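# Pull the cabinet's bottom drawer fully open

## Task

Open the cabinet's lowest drawer to its full extent so that it ends at rest, with the cabinet still upright. For the whole scene the left hand's thumb_mcp goal is capped at +69.4 degrees (its mechanical stop is +109): any higher goal acts as +69.4, and hand_goal reports that figure.

## Robot and tools

Robot: two UFACTORY 850-type arms, left_arm and right_arm, each with a 16-motor four-finger hand (right_arm a right hand, left_arm its mirror image, a left hand). Bases in the scene frame: left_arm at (+0.016, +0.358, +0.032) m, right_arm at (+0.064, -0.475, +0.032) m, both turned only slightly about z. A post is fixed to the floor behind the arms. Loose objects may occasionally get nudged.

Frame: everything uses the scene frame. Origin at table-top height, halfway between the nominal bases; +z up, +x forward over the table, +y toward left_arm. Image left/right is unrelated to arm names. Reported positions can be off by a few cm, more at long reach.

Hand point axes (right hand): +z runs along the straight fingers toward the tips; +x crosses the palm away from the thumb (on the left hand +x points toward the thumb); +y points out of the palm face, which sits at y = -0.063 m. Straight fingertips end about 0.157 m beyond the hand point in z; bending fingers first swing their tips toward +y. A rigid mast near the wrist on the palm side can strike things. Fingertips carry rubber caps.

execute_actions(actions, cameras): actions is a list of actions; each action is a table of 1 to 15 rows, one row per 1/30 s step; if shorter than 15 the last row is held. Each row is one flat list of 48 numbers, all in [-1, 1], covering both arms even if one is idle: left_arm dx, dy, dz, rx, ry, rz; 16 left hand motor goals; left current_limit; left speed; then the same 24 for right_arm. Pose numbers are offsets, not poses: they count from that arm's Hand target as it stood when the action began (every row measured from that same start), along scene axes, with rotation about the Hand target position; rx, ry, rz form one rotation vector. Scale: 1.0 = 0.6 m or 180 degrees. Repeating an offset in a new action moves further. Six zeros asks nothing new of the arm (but re-requests its Hand target). Hand motor numbers are absolute goals, not offsets: each maps linearly between that hinge's two stops. Order: index_mcp, index_abd, index_pip, index_dip, middle_mcp, middle_abd, middle_pip, middle_dip, ring_mcp, ring_abd, ring_pip, ring_dip, thumb_cmc, thumb_axl, thumb_mcp, thumb_ipl. Brackets give degrees at +1 / at -1 and the straight value: finger _mcp (-18/+128, straight +0.75), _abd sideways (-60/+60, 0), _pip (-29/+108, +0.58), _dip (-21/+117, +0.70); moving toward -1 curls. thumb_cmc (-20/+120, +0.71) swings the thumb in front of the palm toward -1; thumb_axl (-27/+140, +0.68) rolls it; thumb_mcp (-69/+109, +0.23) and thumb_ipl (-77/+108, +0.17) bend it. A 0 is a real goal: to keep a hand unchanged, echo back its hand_goal, hand_current_limit and hand_speed. current_limit maps -1..+1 to 0..550 mA (floor 11 mA); speed sets motor slew to (speed+1)/2 of 8.5 rad/s. Initial values: current_limit +0.4, speed -0.6; the last written values persist. Images come back only for an empty actions list or if cameras names them.

move(target, speed, blend, blocking, cameras): target is one 48-number row or a list of up to 15 rows, laid out as above; every row's pose offsets count from the Hand targets at the move's start, not from the prior row. Paths are straight lines; speed is metres per second (0.002 to 1, default 0.25; turning up to twice that in rad/s), one value or one per target. blend in metres rounds corners; 0 stops at each target. All paths share a 10 s cap. No obstacle avoidance. Faster moves overshoot and hit harder; aiming far past a contact pushes harder. Hand numbers of later targets are applied on arrival. Result adds a move: line (done, off_target, moving, held, fault; limits=paced or limits=held). blocking=false returns after about 0.5 s while motion continues.

wait(seconds, 0 to 3600) lets time pass without new commands. stop brakes a running move. zoom_image(camera, region [x0, y0, x1, y1], max 504x504 px) enlarges part of the newest image. clear_fault(arm) clears a reported torque fault. read_manual gives licence texts. finished_scene ends the scene permanently.

Cameras (896x504): cam_head_left, cam_head_right, cam_high, cam_left_wrist, cam_right_wrist.

Results: per arm end_effector_position (m), end_effector_quat_wxyz, velocities (omitted when joints are near still), Hand target (the commanded pose after clipping; next offsets start here; the hand often rests short of it, so send the remainder as an offset), joint positions and torques; per hand hand_goal, hand_measured, hand_current_ma, hand_state (moving, goal, blocked, overload). Commanded orientation is clipped to within 32 degrees of the measured one per step.

Avoid: dropping or letting anything fall off the table, slamming, hard hits on fixed or heavy objects, ramming things that cannot move, and arm-to-arm contact (a clearance check may hold commands; a moderate collision between arms can fail the scene). Contact torque at a joint's limit (waist 54.6, shoulder 54.6, elbow 45.5, forearm roll 15.2, wrist pitch 9.9, wrist roll 10 N m) causes a torque fault: the arm backs off and stays stopped until clear_fault. A hand motor at 495 mA or more for 5 s shuts down for 10 s. Motors heat when loaded or stretched; a MOTOR HOT line appears at 65 C and brakes engage at 80 C for 30-60 s. Any arm stop costs. Finish only when the drawer is fully open, motionless, and the cabinet upright without the robot holding it.

Each tool is called after ">>>" as name(argument=value, ...) on one line, values as JSON.

## Session

>>> execute_actions(actions=[])

Scene clock: 0.00 s.
left_arm: end_effector_position=(+0.3930, +0.3860, +0.2212) hand_goal=(+0.754, +0.000, +0.576, +0.696, +0.754, +0.000, +0.576, +0.696, +0.754, +0.000, +0.576, +0.696, +0.714, +0.678, +0.226, +0.168) hand_measured=(+0.7535, -0.0008, +0.5770, +0.6958, +0.7523, -0.0008, +0.5757, +0.6958, +0.7535, -0.0008, +0.5770, +0.6958, +0.7129, +0.6767, +0.2252, +0.1672) hand_current_ma=(+4, +5, +6, +10, -1, -1, +1, -4, +4, -5, +0, -1, +5, -12, +2, -9) hand_state=(goal, goal, goal, goal, goal, goal, goal, goal, goal, goal, goal, goal, goal, goal, goal, goal) hand_current_limit=0.40 hand_speed=-0.60 end_effector_quat_wxyz=(+0.138, +0.040, +0.988, +0.061) | right_arm: end_effector_position=(+0.5477, -0.6928, +0.1431) hand_goal=(+0.754, +0.000, +0.576, +0.696, +0.754, +0.000, +0.576, +0.696, +0.754, +0.000, +0.576, +0.696, +0.714, +0.678, +0.226, +0.168) hand_measured=(+0.7535, -0.0008, +0.5757, +0.6958, +0.7523, -0.0008, +0.5770, +0.6958, +0.7535, +0.0007, +0.5770, +0.6958, +0.7142, +0.6767, +0.2252, +0.1681) hand_current_ma=(+0, +1, -10, -1, -10, +4, +8, +7, -8, +2, +7, +3, +12, +5, +8, -6) hand_state=(goal, goal, goal, goal, goal, goal, goal, goal, goal, goal, goal, goal, goal, goal, goal, goal) hand_current_limit=0.40 hand_speed=-0.60 end_effector_quat_wxyz=(-0.381, +0.573, -0.588, -0.424)
Joint positions: left_arm=[-0.284 -0.165 -0.492 1.153 -0.192 -1.288] | right_arm=[-0.658 -1.326 -1.842 0.814 -1.558 -2.683]
Joint velocities: within noise
Joint torques (N m): no reading
Hand target: left_arm +0.3930, +0.3860, +0.2212; +0.138, +0.040, +0.988, +0.061 | right_arm +0.5477, -0.6928, +0.1431; -0.381, +0.573, -0.588, -0.424

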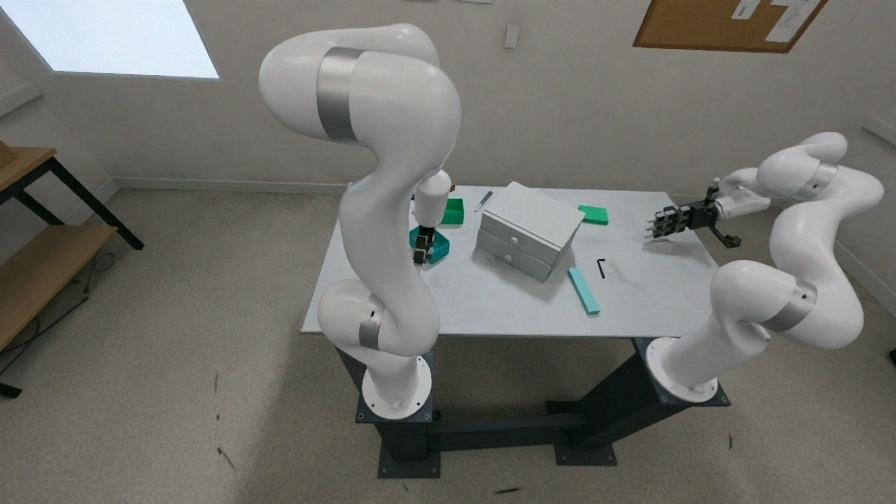

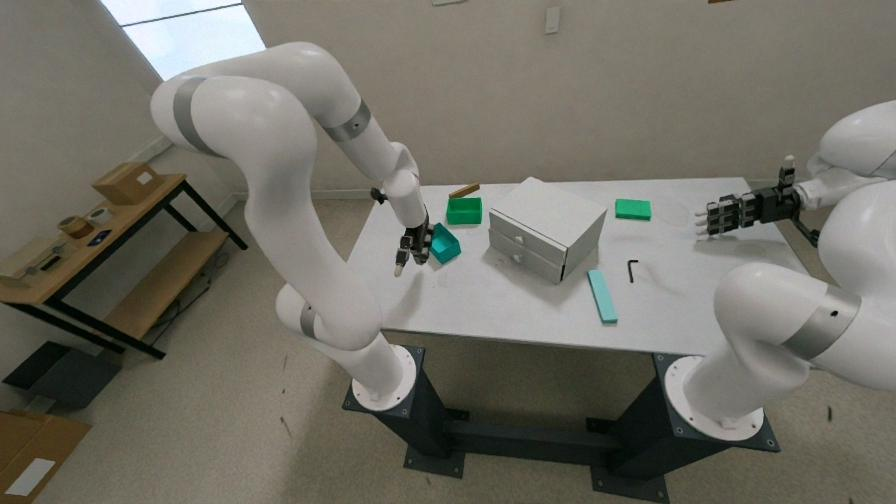

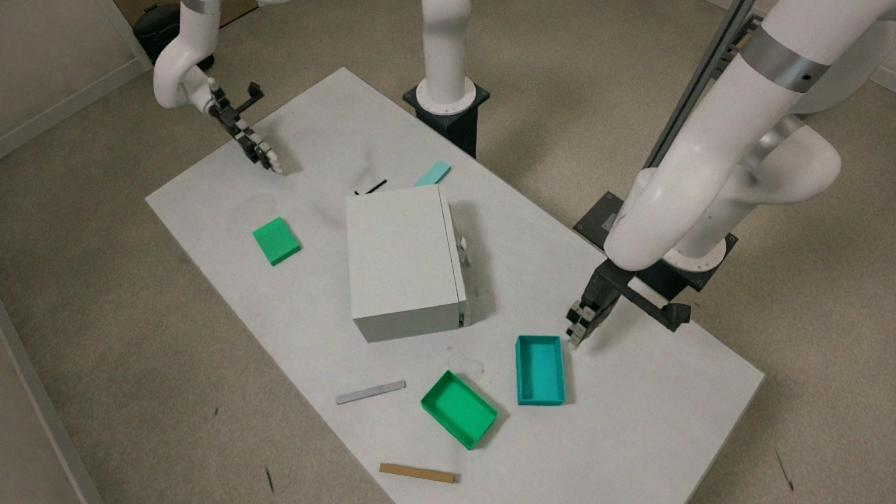

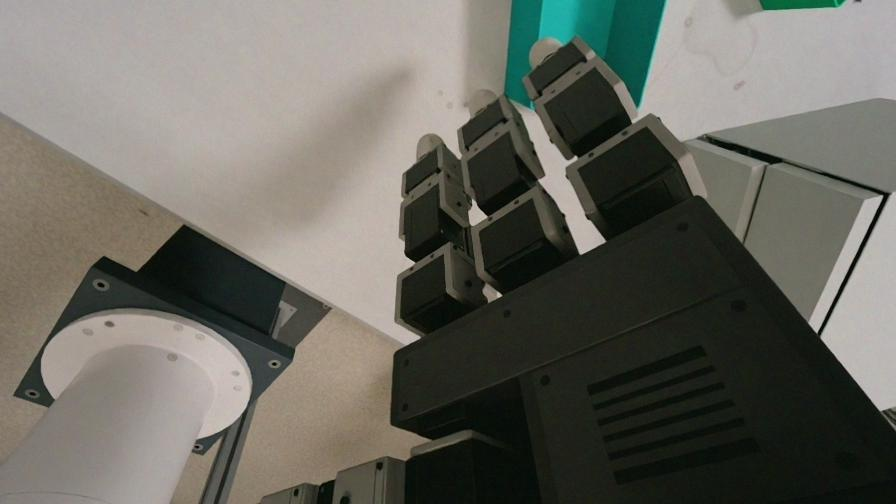

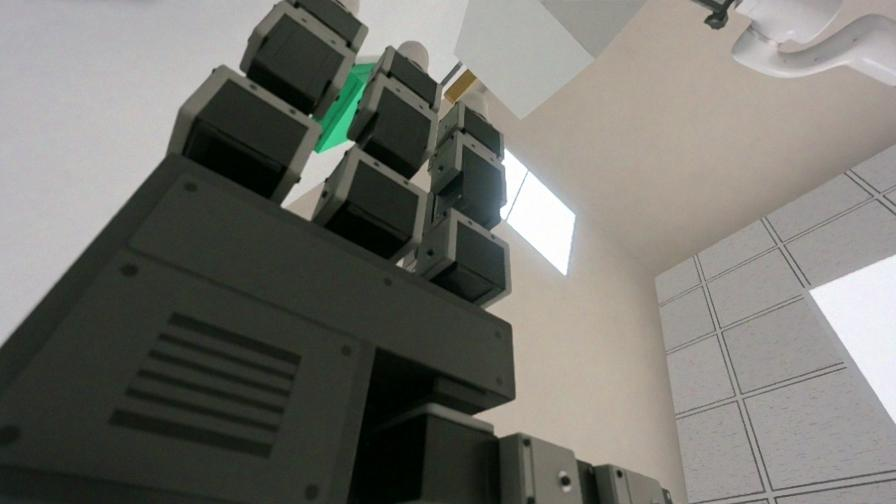

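>>> zoom_image(camera="cam_head_left", region=[420, 160, 640, 330])

>>> zoom_image(camera="cam_head_right", region=[430, 160, 650, 330])

>>> zoom_image(camera="cam_high", region=[320, 140, 600, 360])

Scaled by 2.291 from the camera's image (finer frame: 1280x720).

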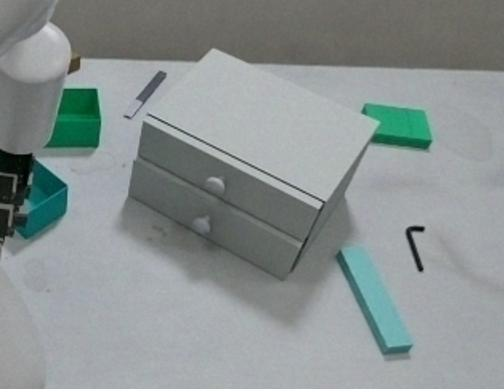

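Scaled by 2.291 from the camera's image (finer frame: 1280x720).

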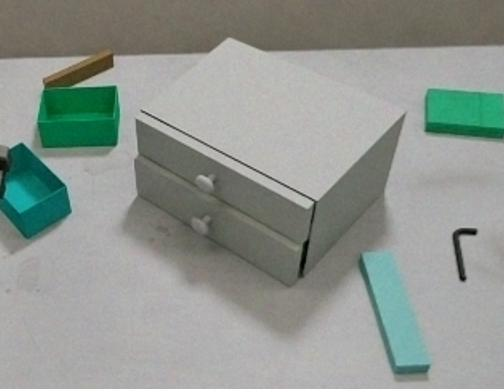

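Scaled by 1.800 from the camera's image (finer frame: 1280x720).

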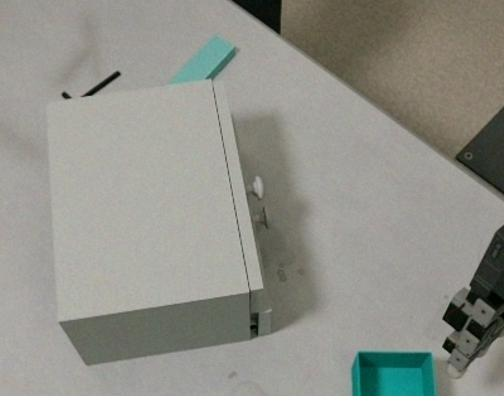

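>>> zoom_image(camera="cam_high", region=[435, 215, 495, 275])

>>> zoom_image(camera="cam_head_right", region=[490, 220, 550, 280])

>>> zoom_image(camera="cam_head_left", region=[480, 220, 540, 280])

>>> zoom_image(camera="cam_high", region=[435, 275, 495, 335])

>>> zoom_image(camera="cam_head_right", region=[540, 235, 600, 295])

Scaled by 8.400 from the camera's image (finer frame: 1280x720).

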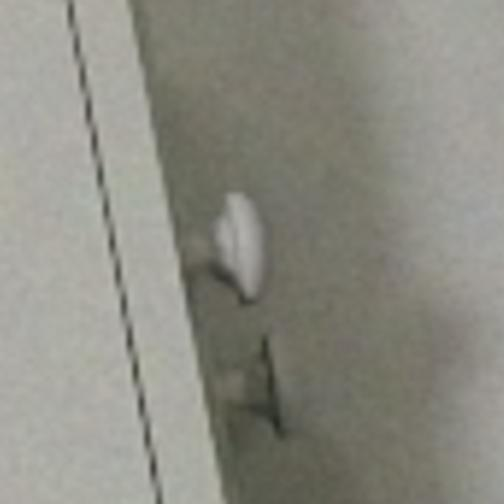

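Scaled by 8.400 from the camera's image (finer frame: 1280x720).

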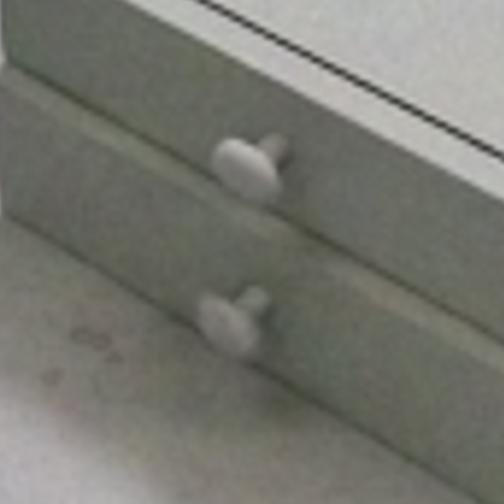

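Scaled by 8.400 from the camera's image (finer frame: 1280x720).

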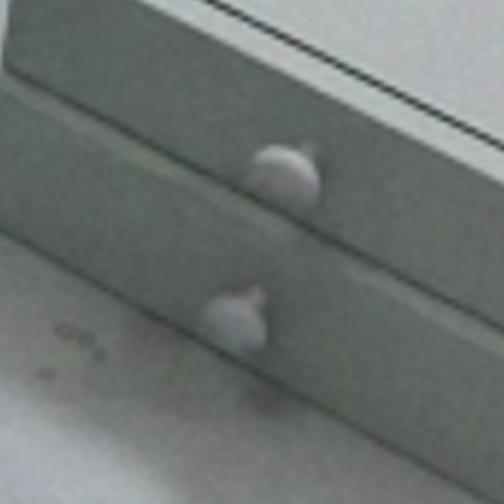

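Scaled by 8.400 from the camera's image (finer frame: 1280x720).

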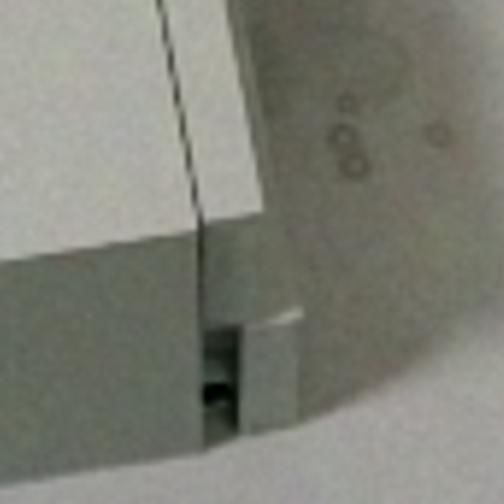

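Scaled by 8.400 from the camera's image (finer frame: 1280x720).

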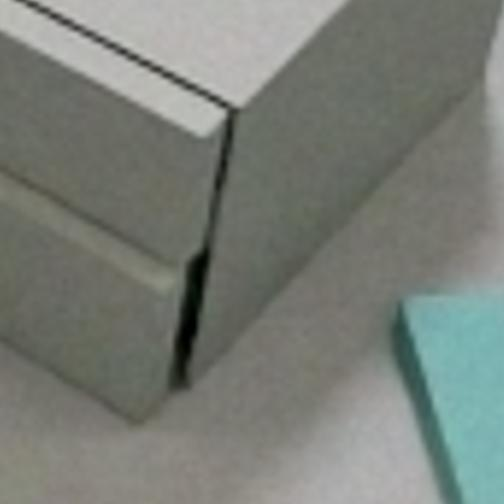

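>>> zoom_image(camera="cam_left_wrist", region=[390, 20, 690, 240])

>>> zoom_image(camera="cam_high", region=[540, 230, 680, 360])

>>> zoom_image(camera="cam_head_right", region=[370, 180, 470, 290])

Scaled by 1.680 from the camera's image (finer frame: 1280x720).

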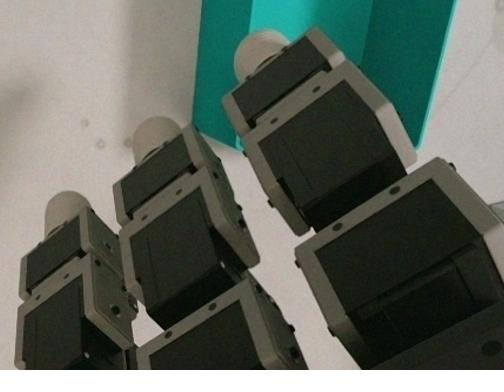

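Scaled by 3.600 from the camera's image (finer frame: 1280x720).

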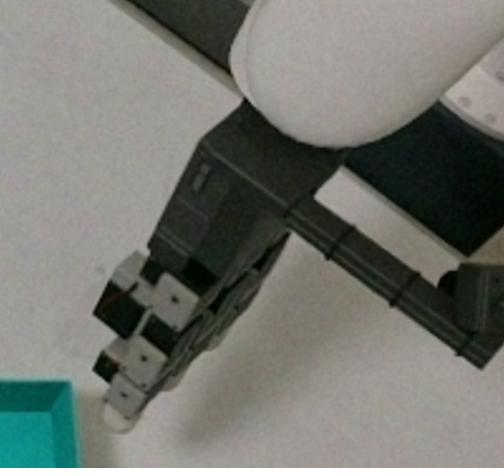

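Scaled by 4.582 from the camera's image (finer frame: 1280x720).

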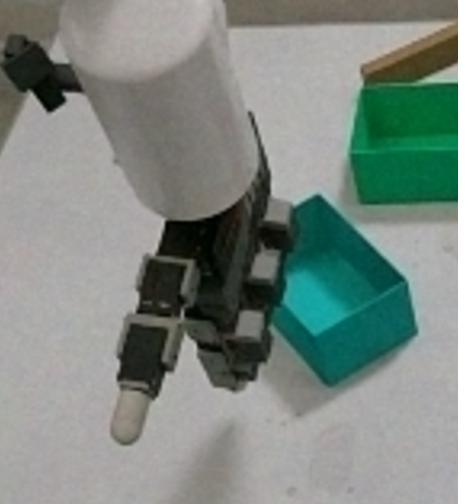

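>>> move(target=[-0.1883,-0.4933,0.0,-0.1558,0.0282,0.3033, 0.754,0,0.576,0.696,-0.342,0,-0.592,-0.029,0.754,0,0.576,0.696,0.714,0.678,0.226,0.168,0.4,-0.6, 0,0,0,0,0,0, 0.754,0,0.576,0.696,0.754,0,0.576,0.696,0.754,0,0.576,0.696,0.714,0.678,0.226,0.168,0.4,-0.6], speed=0.2, cameras=["all"])

Scene clock: 249.53 s.
left_arm: end_effector_position=(+0.2800, +0.0900, +0.2212) hand_goal=(+0.754, +0.000, +0.576, +0.696, -0.342, +0.000, -0.592, -0.028, +0.754, +0.000, +0.576, +0.696, +0.714, +0.678, +0.226, +0.168) hand_measured=(+0.7486, +0.0007, +0.5770, +0.6958, -0.2535, -0.0008, -0.5727, -0.0139, +0.7474, -0.0008, +0.5770, +0.6958, +0.7054, +0.6777, +0.2173, +0.1681) hand_current_ma=(+3, +0, +3, +7, +26, -3, +5, +1, +8, -2, +3, -2, +2, -7, +2, -5) hand_state=(goal, goal, goal, goal, blocked, goal, goal, goal, goal, goal, goal, goal, goal, goal, goal, goal) hand_current_limit=0.40 hand_speed=-0.60 end_effector_quat_wxyz=(+0.058, -0.443, +0.887, -0.117) | right_arm: end_effector_position=(+0.5477, -0.6928, +0.1431) hand_goal=(+0.754, +0.000, +0.576, +0.696, +0.754, +0.000, +0.576, +0.696, +0.754, +0.000, +0.576, +0.696, +0.714, +0.678, +0.226, +0.168) hand_measured=(+0.7523, -0.0037, +0.5770, +0.6958, +0.7523, -0.0037, +0.5770, +0.6958, +0.7535, -0.0052, +0.5770, +0.6958, +0.7154, +0.6767, +0.2252, +0.1681) hand_current_ma=(+6, +1, -7, -3, -11, +6, +9, +9, -7, +2, +10, +5, +12, +4, +9, -7) hand_state=(goal, goal, goal, goal, goal, goal, goal, goal, goal, goal, goal, goal, goal, goal, goal, goal) hand_current_limit=0.40 hand_speed=-0.60 end_effector_quat_wxyz=(-0.381, +0.573, -0.588, -0.424)
Joint positions: left_arm=[-0.767 -0.213 -0.652 0.118 -0.179 -1.768] | right_arm=[-0.658 -1.326 -1.842 0.814 -1.558 -2.683]
Joint torques (N m): left_arm=[-0.01 24.49 -16.83 0.32 4.78 -0.02] | right_arm=[-0.03 51.85 -16.85 0.87 -1.51 0.05]
Hand target: left_arm +0.2800, +0.0900, +0.2212; +0.058, -0.443, +0.887, -0.117 | right_arm +0.5477, -0.6928, +0.1431; -0.381, +0.573, -0.588, -0.424
Off the commanded pose: left_arm 0.000 m, 0 deg | right_arm 0.000 m, 0 deg.
move: done
cam_left_wrist: T_world_to_cam=[[0.9459, 0.24433, 0.21348, -0.37244], [-0.04232, -0.55943, 0.8278, -0.15904], [0.32168, -0.79205, -0.51883, 0.22141]] pos_world=[0.27434, 0.17739, 0.32604]

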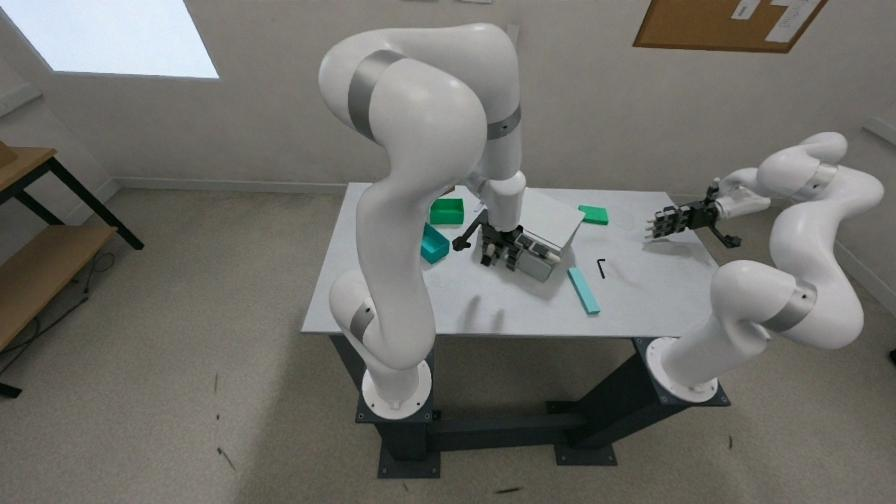

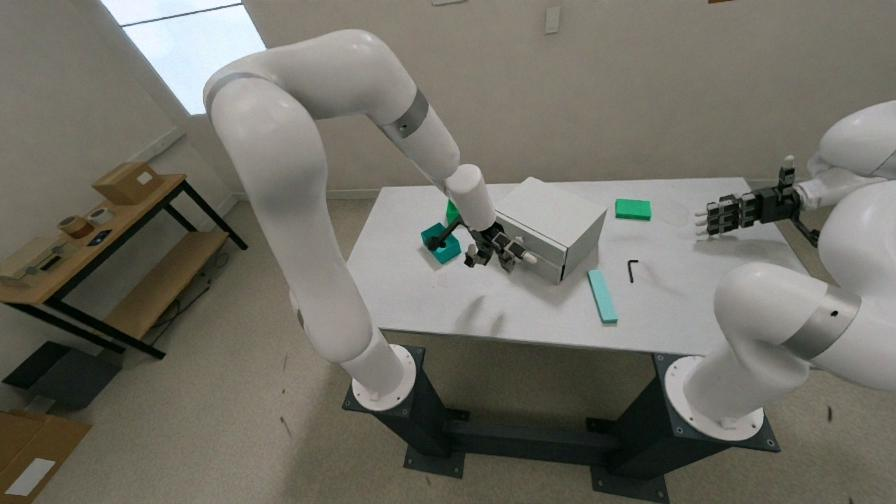

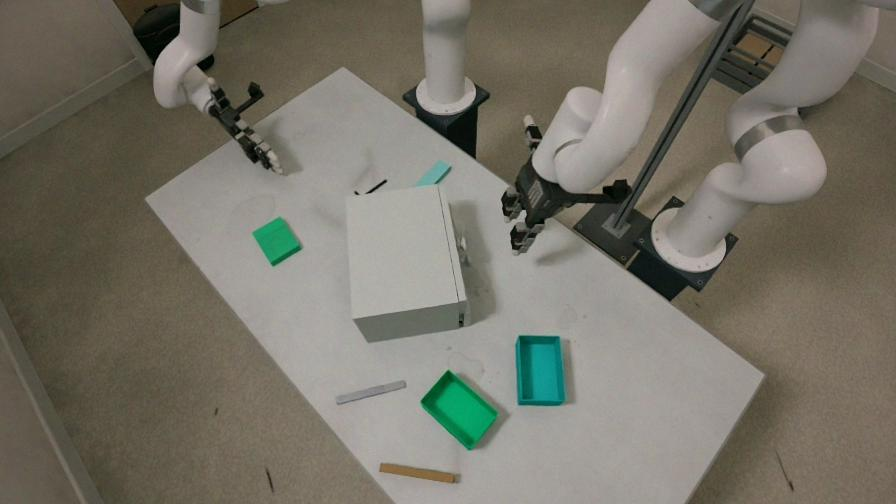

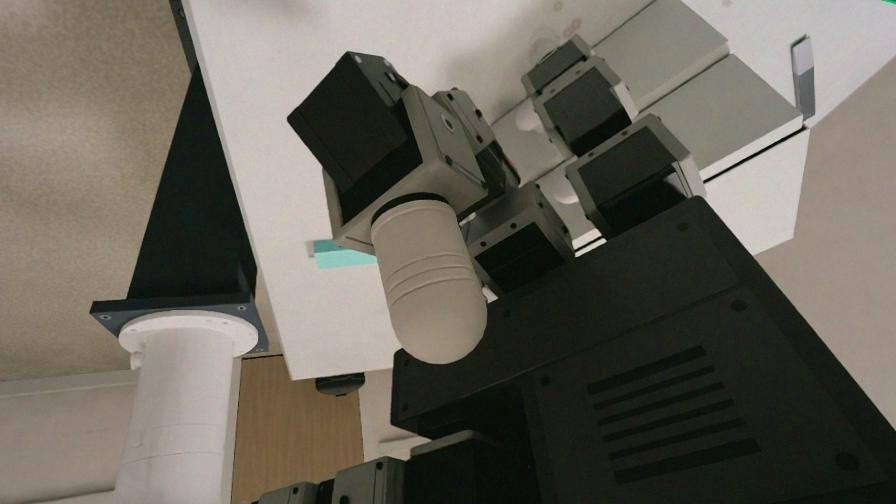

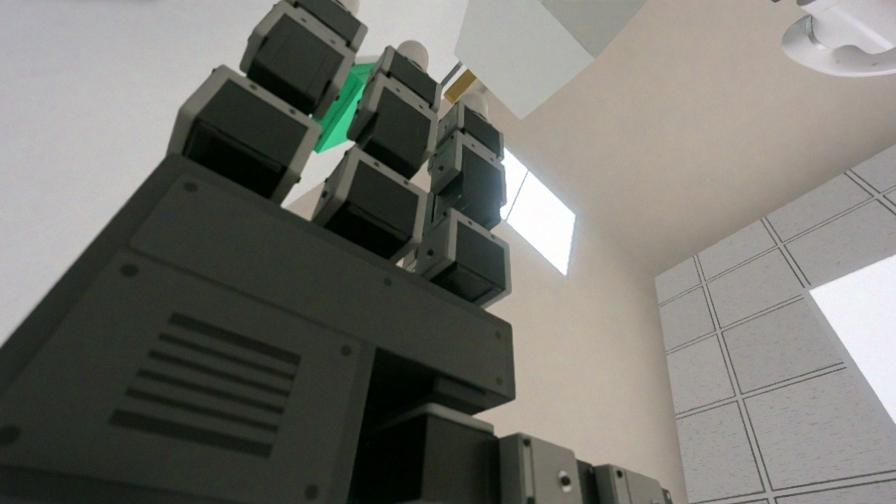

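>>> zoom_image(camera="cam_head_right", region=[440, 200, 560, 300])

>>> zoom_image(camera="cam_high", region=[440, 170, 560, 270])

>>> zoom_image(camera="cam_left_wrist", region=[470, 0, 770, 240])

>>> zoom_image(camera="cam_head_left", region=[470, 200, 590, 300])

Scaled by 4.200 from the camera's image (finer frame: 1280x720).

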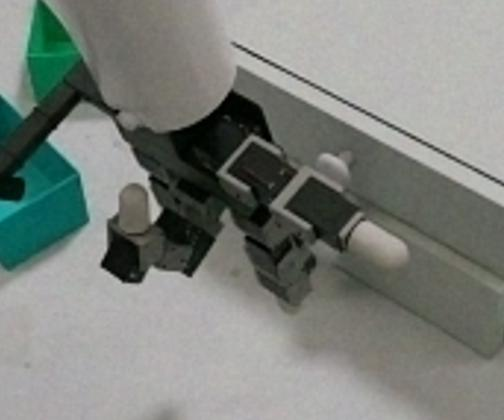

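Scaled by 4.200 from the camera's image (finer frame: 1280x720).

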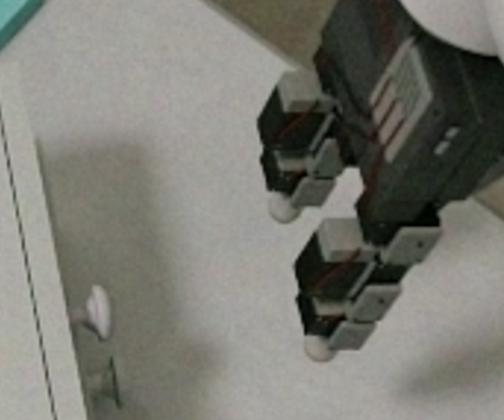

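Scaled by 1.680 from the camera's image (finer frame: 1280x720).

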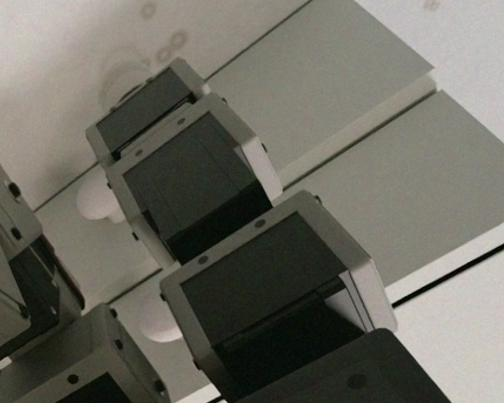

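Scaled by 4.200 from the camera's image (finer frame: 1280x720).

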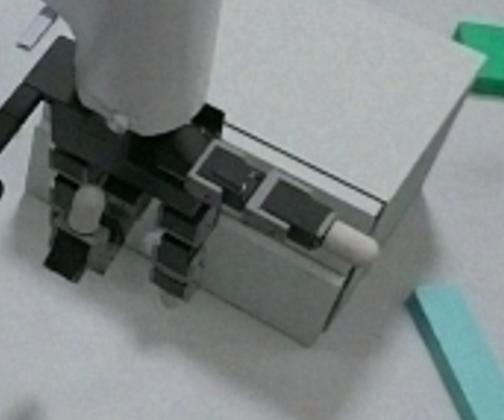

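>>> move(target=[0.0478,-0.0407,-0.1178,0,0,0, 0.754,0,0.576,0.696,-0.24,0,-0.57,-0.014,0.754,0,0.576,0.696,0.714,0.678,0.226,0.168,0.4,-0.6, 0,0,0,0,0,0, 0.754,0,0.576,0.696,0.754,0,0.576,0.696,0.754,0,0.576,0.696,0.714,0.678,0.226,0.168,0.4,-0.6], speed=0.15, cameras=["cam_head_right","cam_high","cam_left_wrist","cam_head_left"])

>>> zoom_image(camera="cam_head_right", region=[450, 210, 570, 310])

>>> zoom_image(camera="cam_high", region=[420, 170, 540, 270])

>>> zoom_image(camera="cam_left_wrist", region=[470, 0, 770, 240])

>>> zoom_image(camera="cam_head_left", region=[470, 210, 590, 310])

Scene clock: 274.23 s.
left_arm: end_effector_position=(+0.3088, +0.0656, +0.1506) hand_goal=(+0.754, +0.000, +0.576, +0.696, -0.240, +0.000, -0.570, -0.014, +0.754, +0.000, +0.576, +0.696, +0.714, +0.678, +0.226, +0.168) hand_measured=(+0.7462, -0.0023, +0.5757, +0.6958, -0.2125, +0.0007, -0.5714, -0.0151, +0.7474, -0.0008, +0.5770, +0.6958, +0.7067, +0.6767, +0.2163, +0.1672) hand_current_ma=(-9, +3, +4, +9, +3, -4, +4, +0, -2, -2, +2, +2, +5, -10, +0, -9) hand_state=(goal, goal, goal, goal, blocked, goal, goal, goal, goal, goal, goal, goal, goal, goal, goal, goal) hand_current_limit=0.40 hand_speed=-0.60 end_effector_quat_wxyz=(+0.054, -0.443, +0.887, -0.117) | right_arm: end_effector_position=(+0.5477, -0.6928, +0.1431) hand_goal=(+0.754, +0.000, +0.576, +0.696, +0.754, +0.000, +0.576, +0.696, +0.754, +0.000, +0.576, +0.696, +0.714, +0.678, +0.226, +0.168) hand_measured=(+0.7535, -0.0037, +0.5770, +0.6958, +0.7535, -0.0037, +0.5770, +0.6958, +0.7535, -0.0052, +0.5770, +0.6958, +0.7142, +0.6777, +0.2252, +0.1681) hand_current_ma=(+3, -1, -10, -6, -6, +6, +12, +7, -9, +2, +14, +2, +7, +6, +3, -4) hand_state=(goal, goal, goal, goal, goal, goal, goal, goal, goal, goal, goal, goal, goal, goal, goal, goal) hand_current_limit=0.40 hand_speed=-0.60 end_effector_quat_wxyz=(-0.381, +0.573, -0.588, -0.424)
Joint positions: left_arm=[-0.761 -0.448 -0.746 0.304 -0.042 -1.951] | right_arm=[-0.658 -1.326 -1.842 0.814 -1.558 -2.683]
Joint torques (N m): left_arm=[-0.02 30.65 -14.97 0.21 0.31 -0.02] | right_arm=[-0.03 51.85 -16.85 0.87 -1.51 0.05]
Hand target: left_arm +0.3087, +0.0656, +0.1505; +0.058, -0.443, +0.887, -0.117 | right_arm +0.5477, -0.6928, +0.1431; -0.381, +0.573, -0.588, -0.424
Off the commanded pose: left_arm 0.000 m, 0 deg | right_arm 0.000 m, 0 deg.
move: done
cam_left_wrist: T_world_to_cam=[[0.94762, 0.24352, 0.20667, -0.3781], [-0.03808, -0.55631, 0.8301, -0.11497], [0.31712, -0.79449, -0.5179, 0.15766]] pos_world=[0.30392, 0.15338, 0.25523]
Images, in order (width x height): cam_head_left 896x504, cam_head_right 896x504, cam_high 896x504, cam_left_wrist 896x504.

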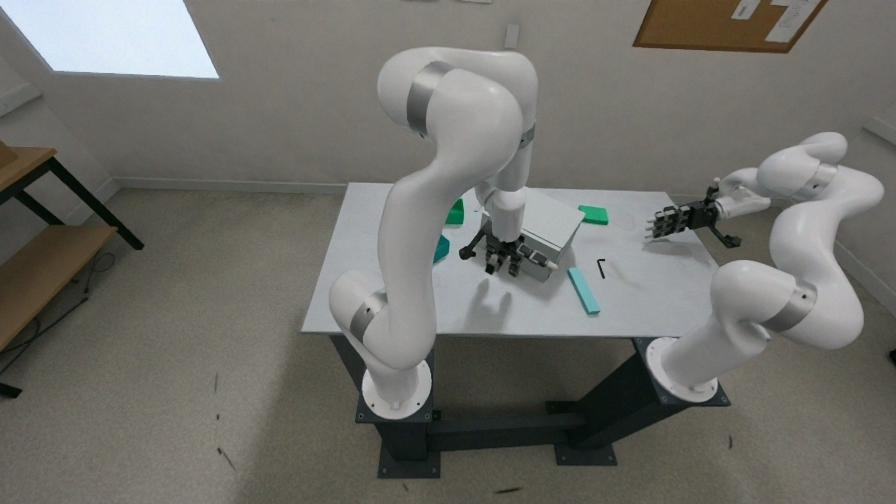

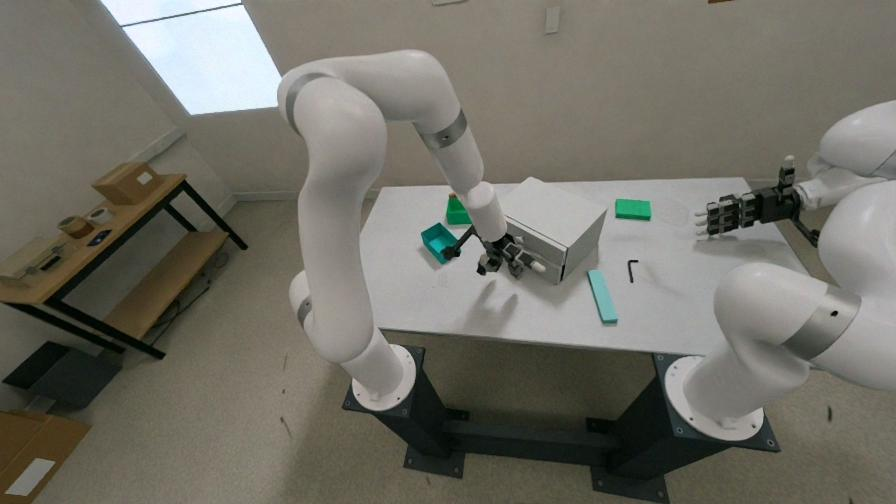

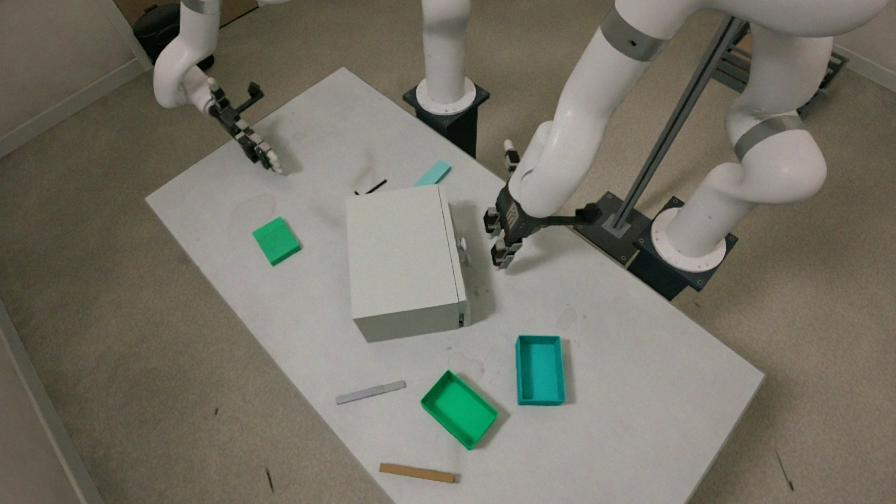

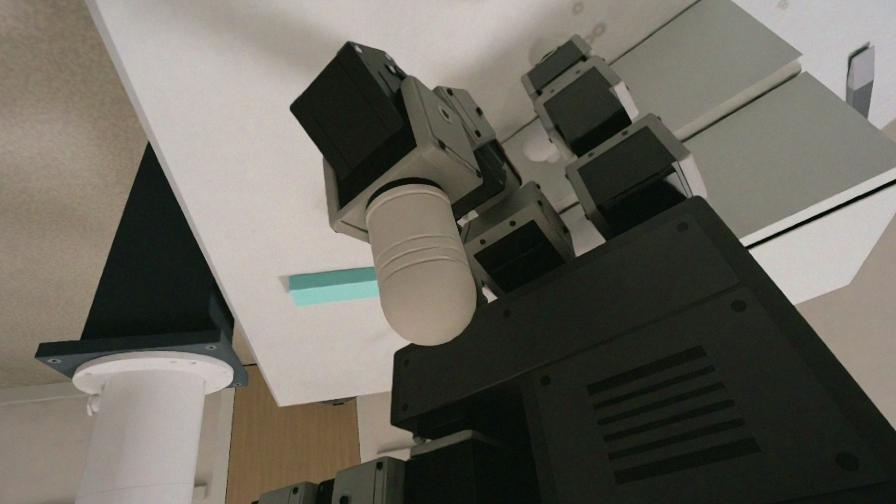

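Scaled by 4.200 from the camera's image (finer frame: 1280x720).

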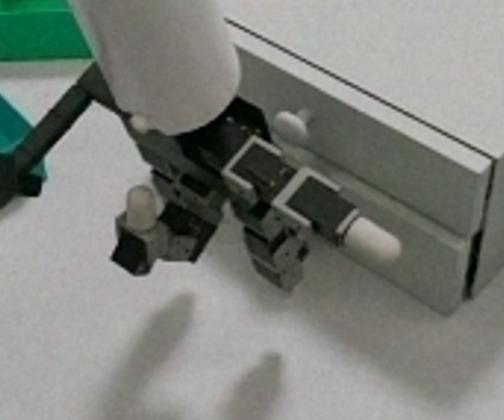

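Scaled by 4.200 from the camera's image (finer frame: 1280x720).

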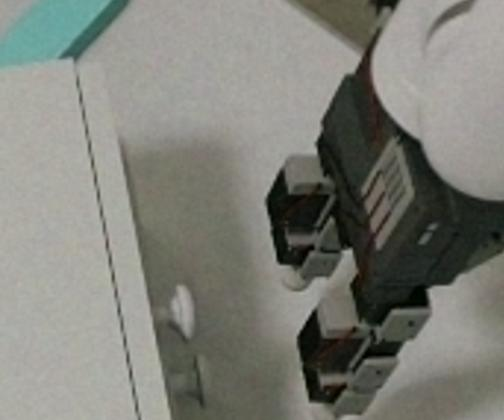

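Scaled by 1.680 from the camera's image (finer frame: 1280x720).

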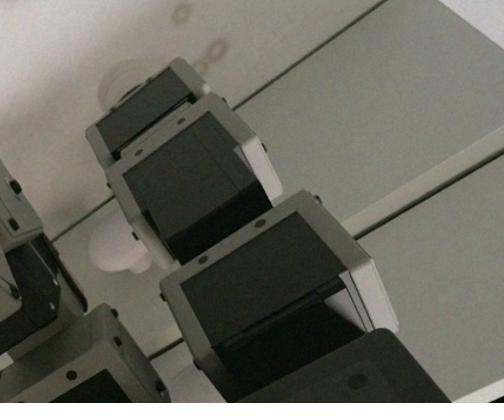

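Scaled by 4.200 from the camera's image (finer frame: 1280x720).

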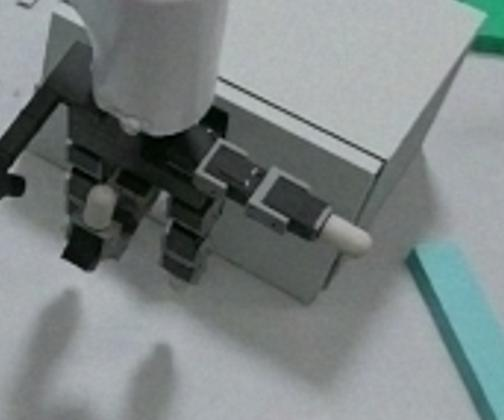

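>>> move(target=[0.0733,-0.0392,-0.0233,0,0,0, 0.754,0,0.576,0.696,-0.24,0,-0.57,-0.014,0.754,0,0.576,0.696,0.714,0.678,0.226,0.168,0.4,-0.6, 0,0,0,0,0,0, 0.754,0,0.576,0.696,0.754,0,0.576,0.696,0.754,0,0.576,0.696,0.714,0.678,0.226,0.168,0.4,-0.6], speed=0.1, cameras=["cam_head_right","cam_high","cam_left_wrist","cam_head_left"])

>>> zoom_image(camera="cam_head_right", region=[480, 230, 540, 290])

>>> zoom_image(camera="cam_high", region=[440, 210, 510, 280])

>>> zoom_image(camera="cam_left_wrist", region=[490, 20, 640, 170])

>>> zoom_image(camera="cam_head_left", region=[480, 230, 540, 290])

Scene clock: 316.10 s.
left_arm: end_effector_position=(+0.3526, +0.0420, +0.1365) hand_goal=(+0.754, +0.000, +0.576, +0.696, -0.240, +0.000, -0.570, -0.014, +0.754, +0.000, +0.576, +0.696, +0.714, +0.678, +0.226, +0.168) hand_measured=(+0.7462, +0.0007, +0.5770, +0.6958, -0.2125, -0.0008, -0.5714, -0.0139, +0.7450, -0.0008, +0.5770, +0.6958, +0.7054, +0.6767, +0.2173, +0.1672) hand_current_ma=(-4, +5, -1, +10, +9, -9, +1, +3, +3, -1, +1, -1, +1, -10, +0, -13) hand_state=(goal, goal, goal, goal, blocked, goal, goal, goal, goal, goal, goal, goal, goal, goal, goal, goal) hand_current_limit=0.40 hand_speed=-0.60 end_effector_quat_wxyz=(+0.059, -0.444, +0.887, -0.116) | right_arm: end_effector_position=(+0.5477, -0.6928, +0.1431) hand_goal=(+0.754, +0.000, +0.576, +0.696, +0.754, +0.000, +0.576, +0.696, +0.754, +0.000, +0.576, +0.696, +0.714, +0.678, +0.226, +0.168) hand_measured=(+0.7535, -0.0037, +0.5770, +0.6958, +0.7535, -0.0037, +0.5770, +0.6958, +0.7535, -0.0052, +0.5770, +0.6958, +0.7142, +0.6767, +0.2262, +0.1681) hand_current_ma=(+1, +6, -9, -2, -10, +6, +8, +8, -10, -4, +8, +1, +7, +5, +4, -9) hand_state=(goal, goal, goal, goal, goal, goal, goal, goal, goal, goal, goal, goal, goal, goal, goal, goal) hand_current_limit=0.40 hand_speed=-0.60 end_effector_quat_wxyz=(-0.381, +0.573, -0.588, -0.424)
Joint positions: left_arm=[-0.742 -0.56 -0.885 0.255 -0.066 -1.882] | right_arm=[-0.658 -1.326 -1.842 0.814 -1.558 -2.683]
Joint torques (N m): left_arm=[-0.02 34.59 -15.35 0.23 -4.01 -0.01] | right_arm=[-0.03 51.85 -16.85 0.87 -1.51 0.05]
Hand target: left_arm +0.3527, +0.0420, +0.1365; +0.058, -0.443, +0.887, -0.117 | right_arm +0.5477, -0.6928, +0.1431; -0.381, +0.573, -0.588, -0.424
Off the commanded pose: left_arm 0.000 m, 0 deg | right_arm 0.000 m, 0 deg.
move: done
cam_left_wrist: T_world_to_cam=[[0.94545, 0.24455, 0.21522, -0.41141], [-0.04336, -0.5603, 0.82715, -0.11223], [0.32287, -0.79136, -0.51913, 0.11571]] pos_world=[0.34674, 0.12929, 0.24144]
Images, in order (width x height): cam_head_left 896x504, cam_head_right 896x504, cam_high 896x504, cam_left_wrist 896x504.

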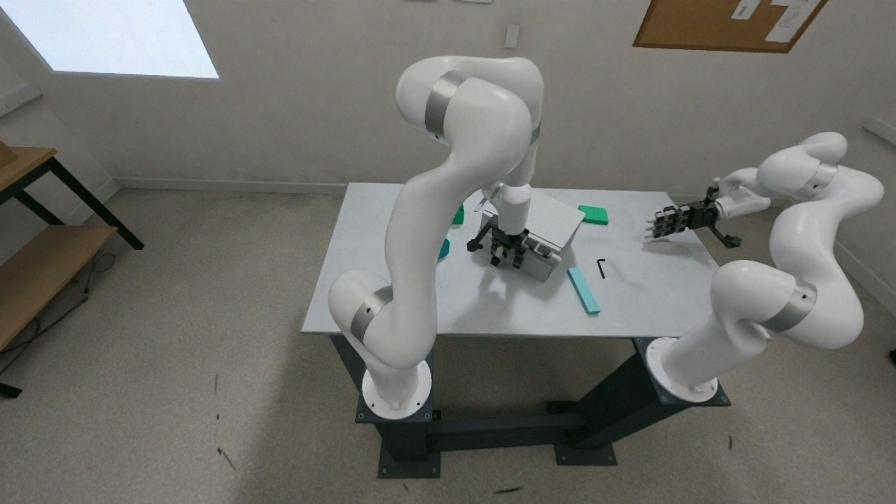

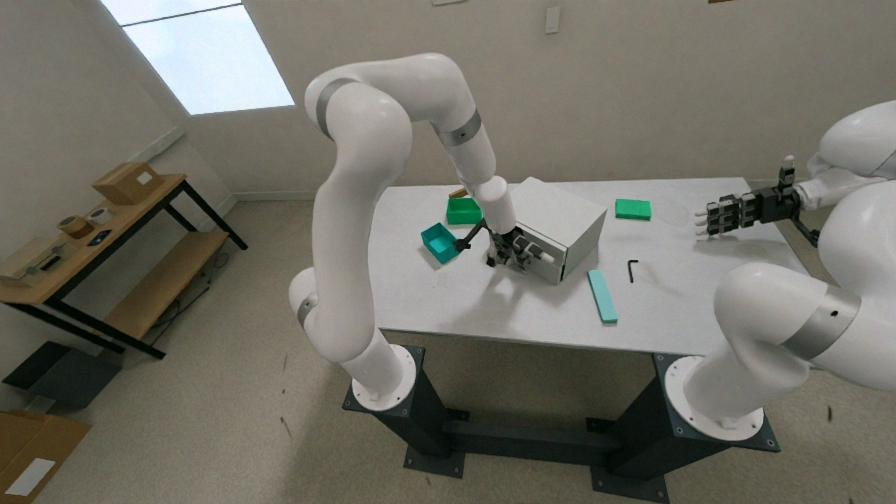

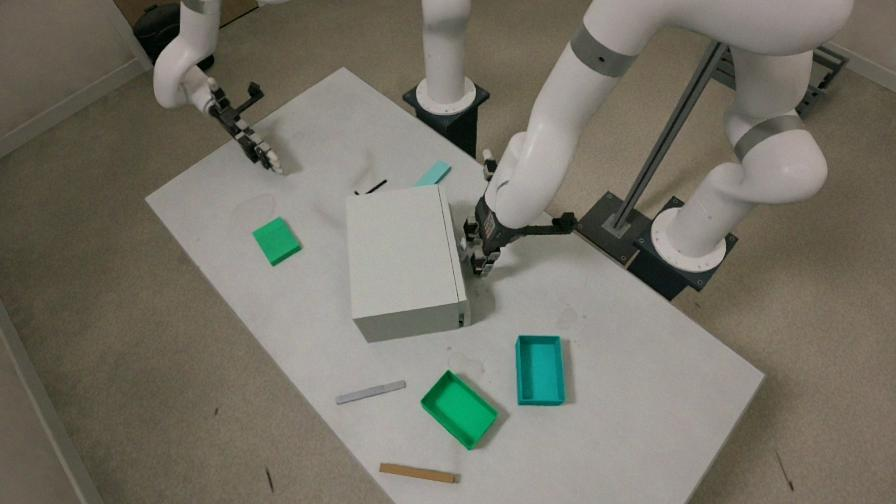

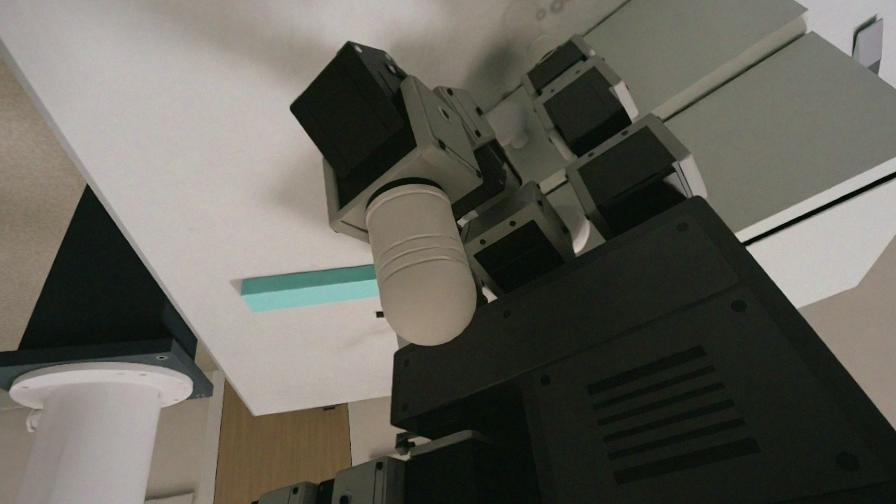

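Scaled by 8.400 from the camera's image (finer frame: 1280x720).

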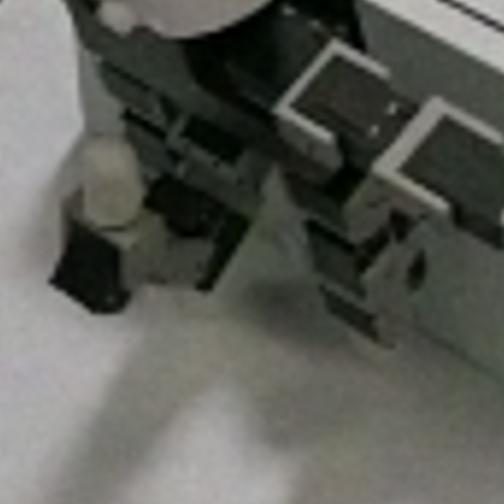

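Scaled by 7.200 from the camera's image (finer frame: 1280x720).

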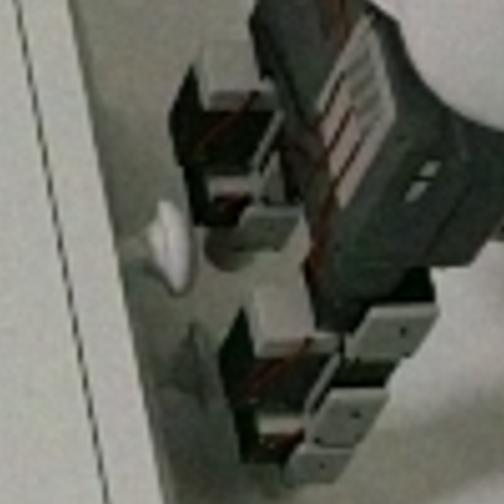

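Scaled by 3.360 from the camera's image (finer frame: 1280x720).

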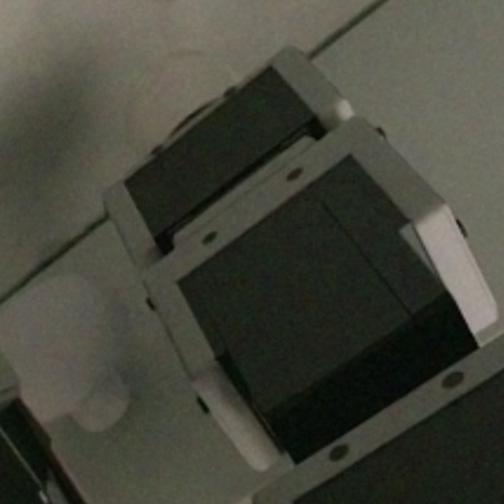

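Scaled by 8.400 from the camera's image (finer frame: 1280x720).

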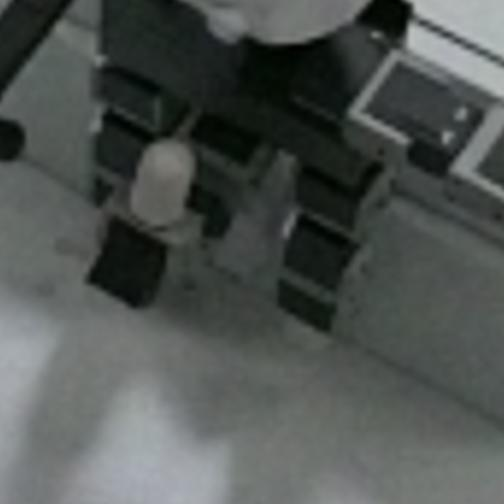

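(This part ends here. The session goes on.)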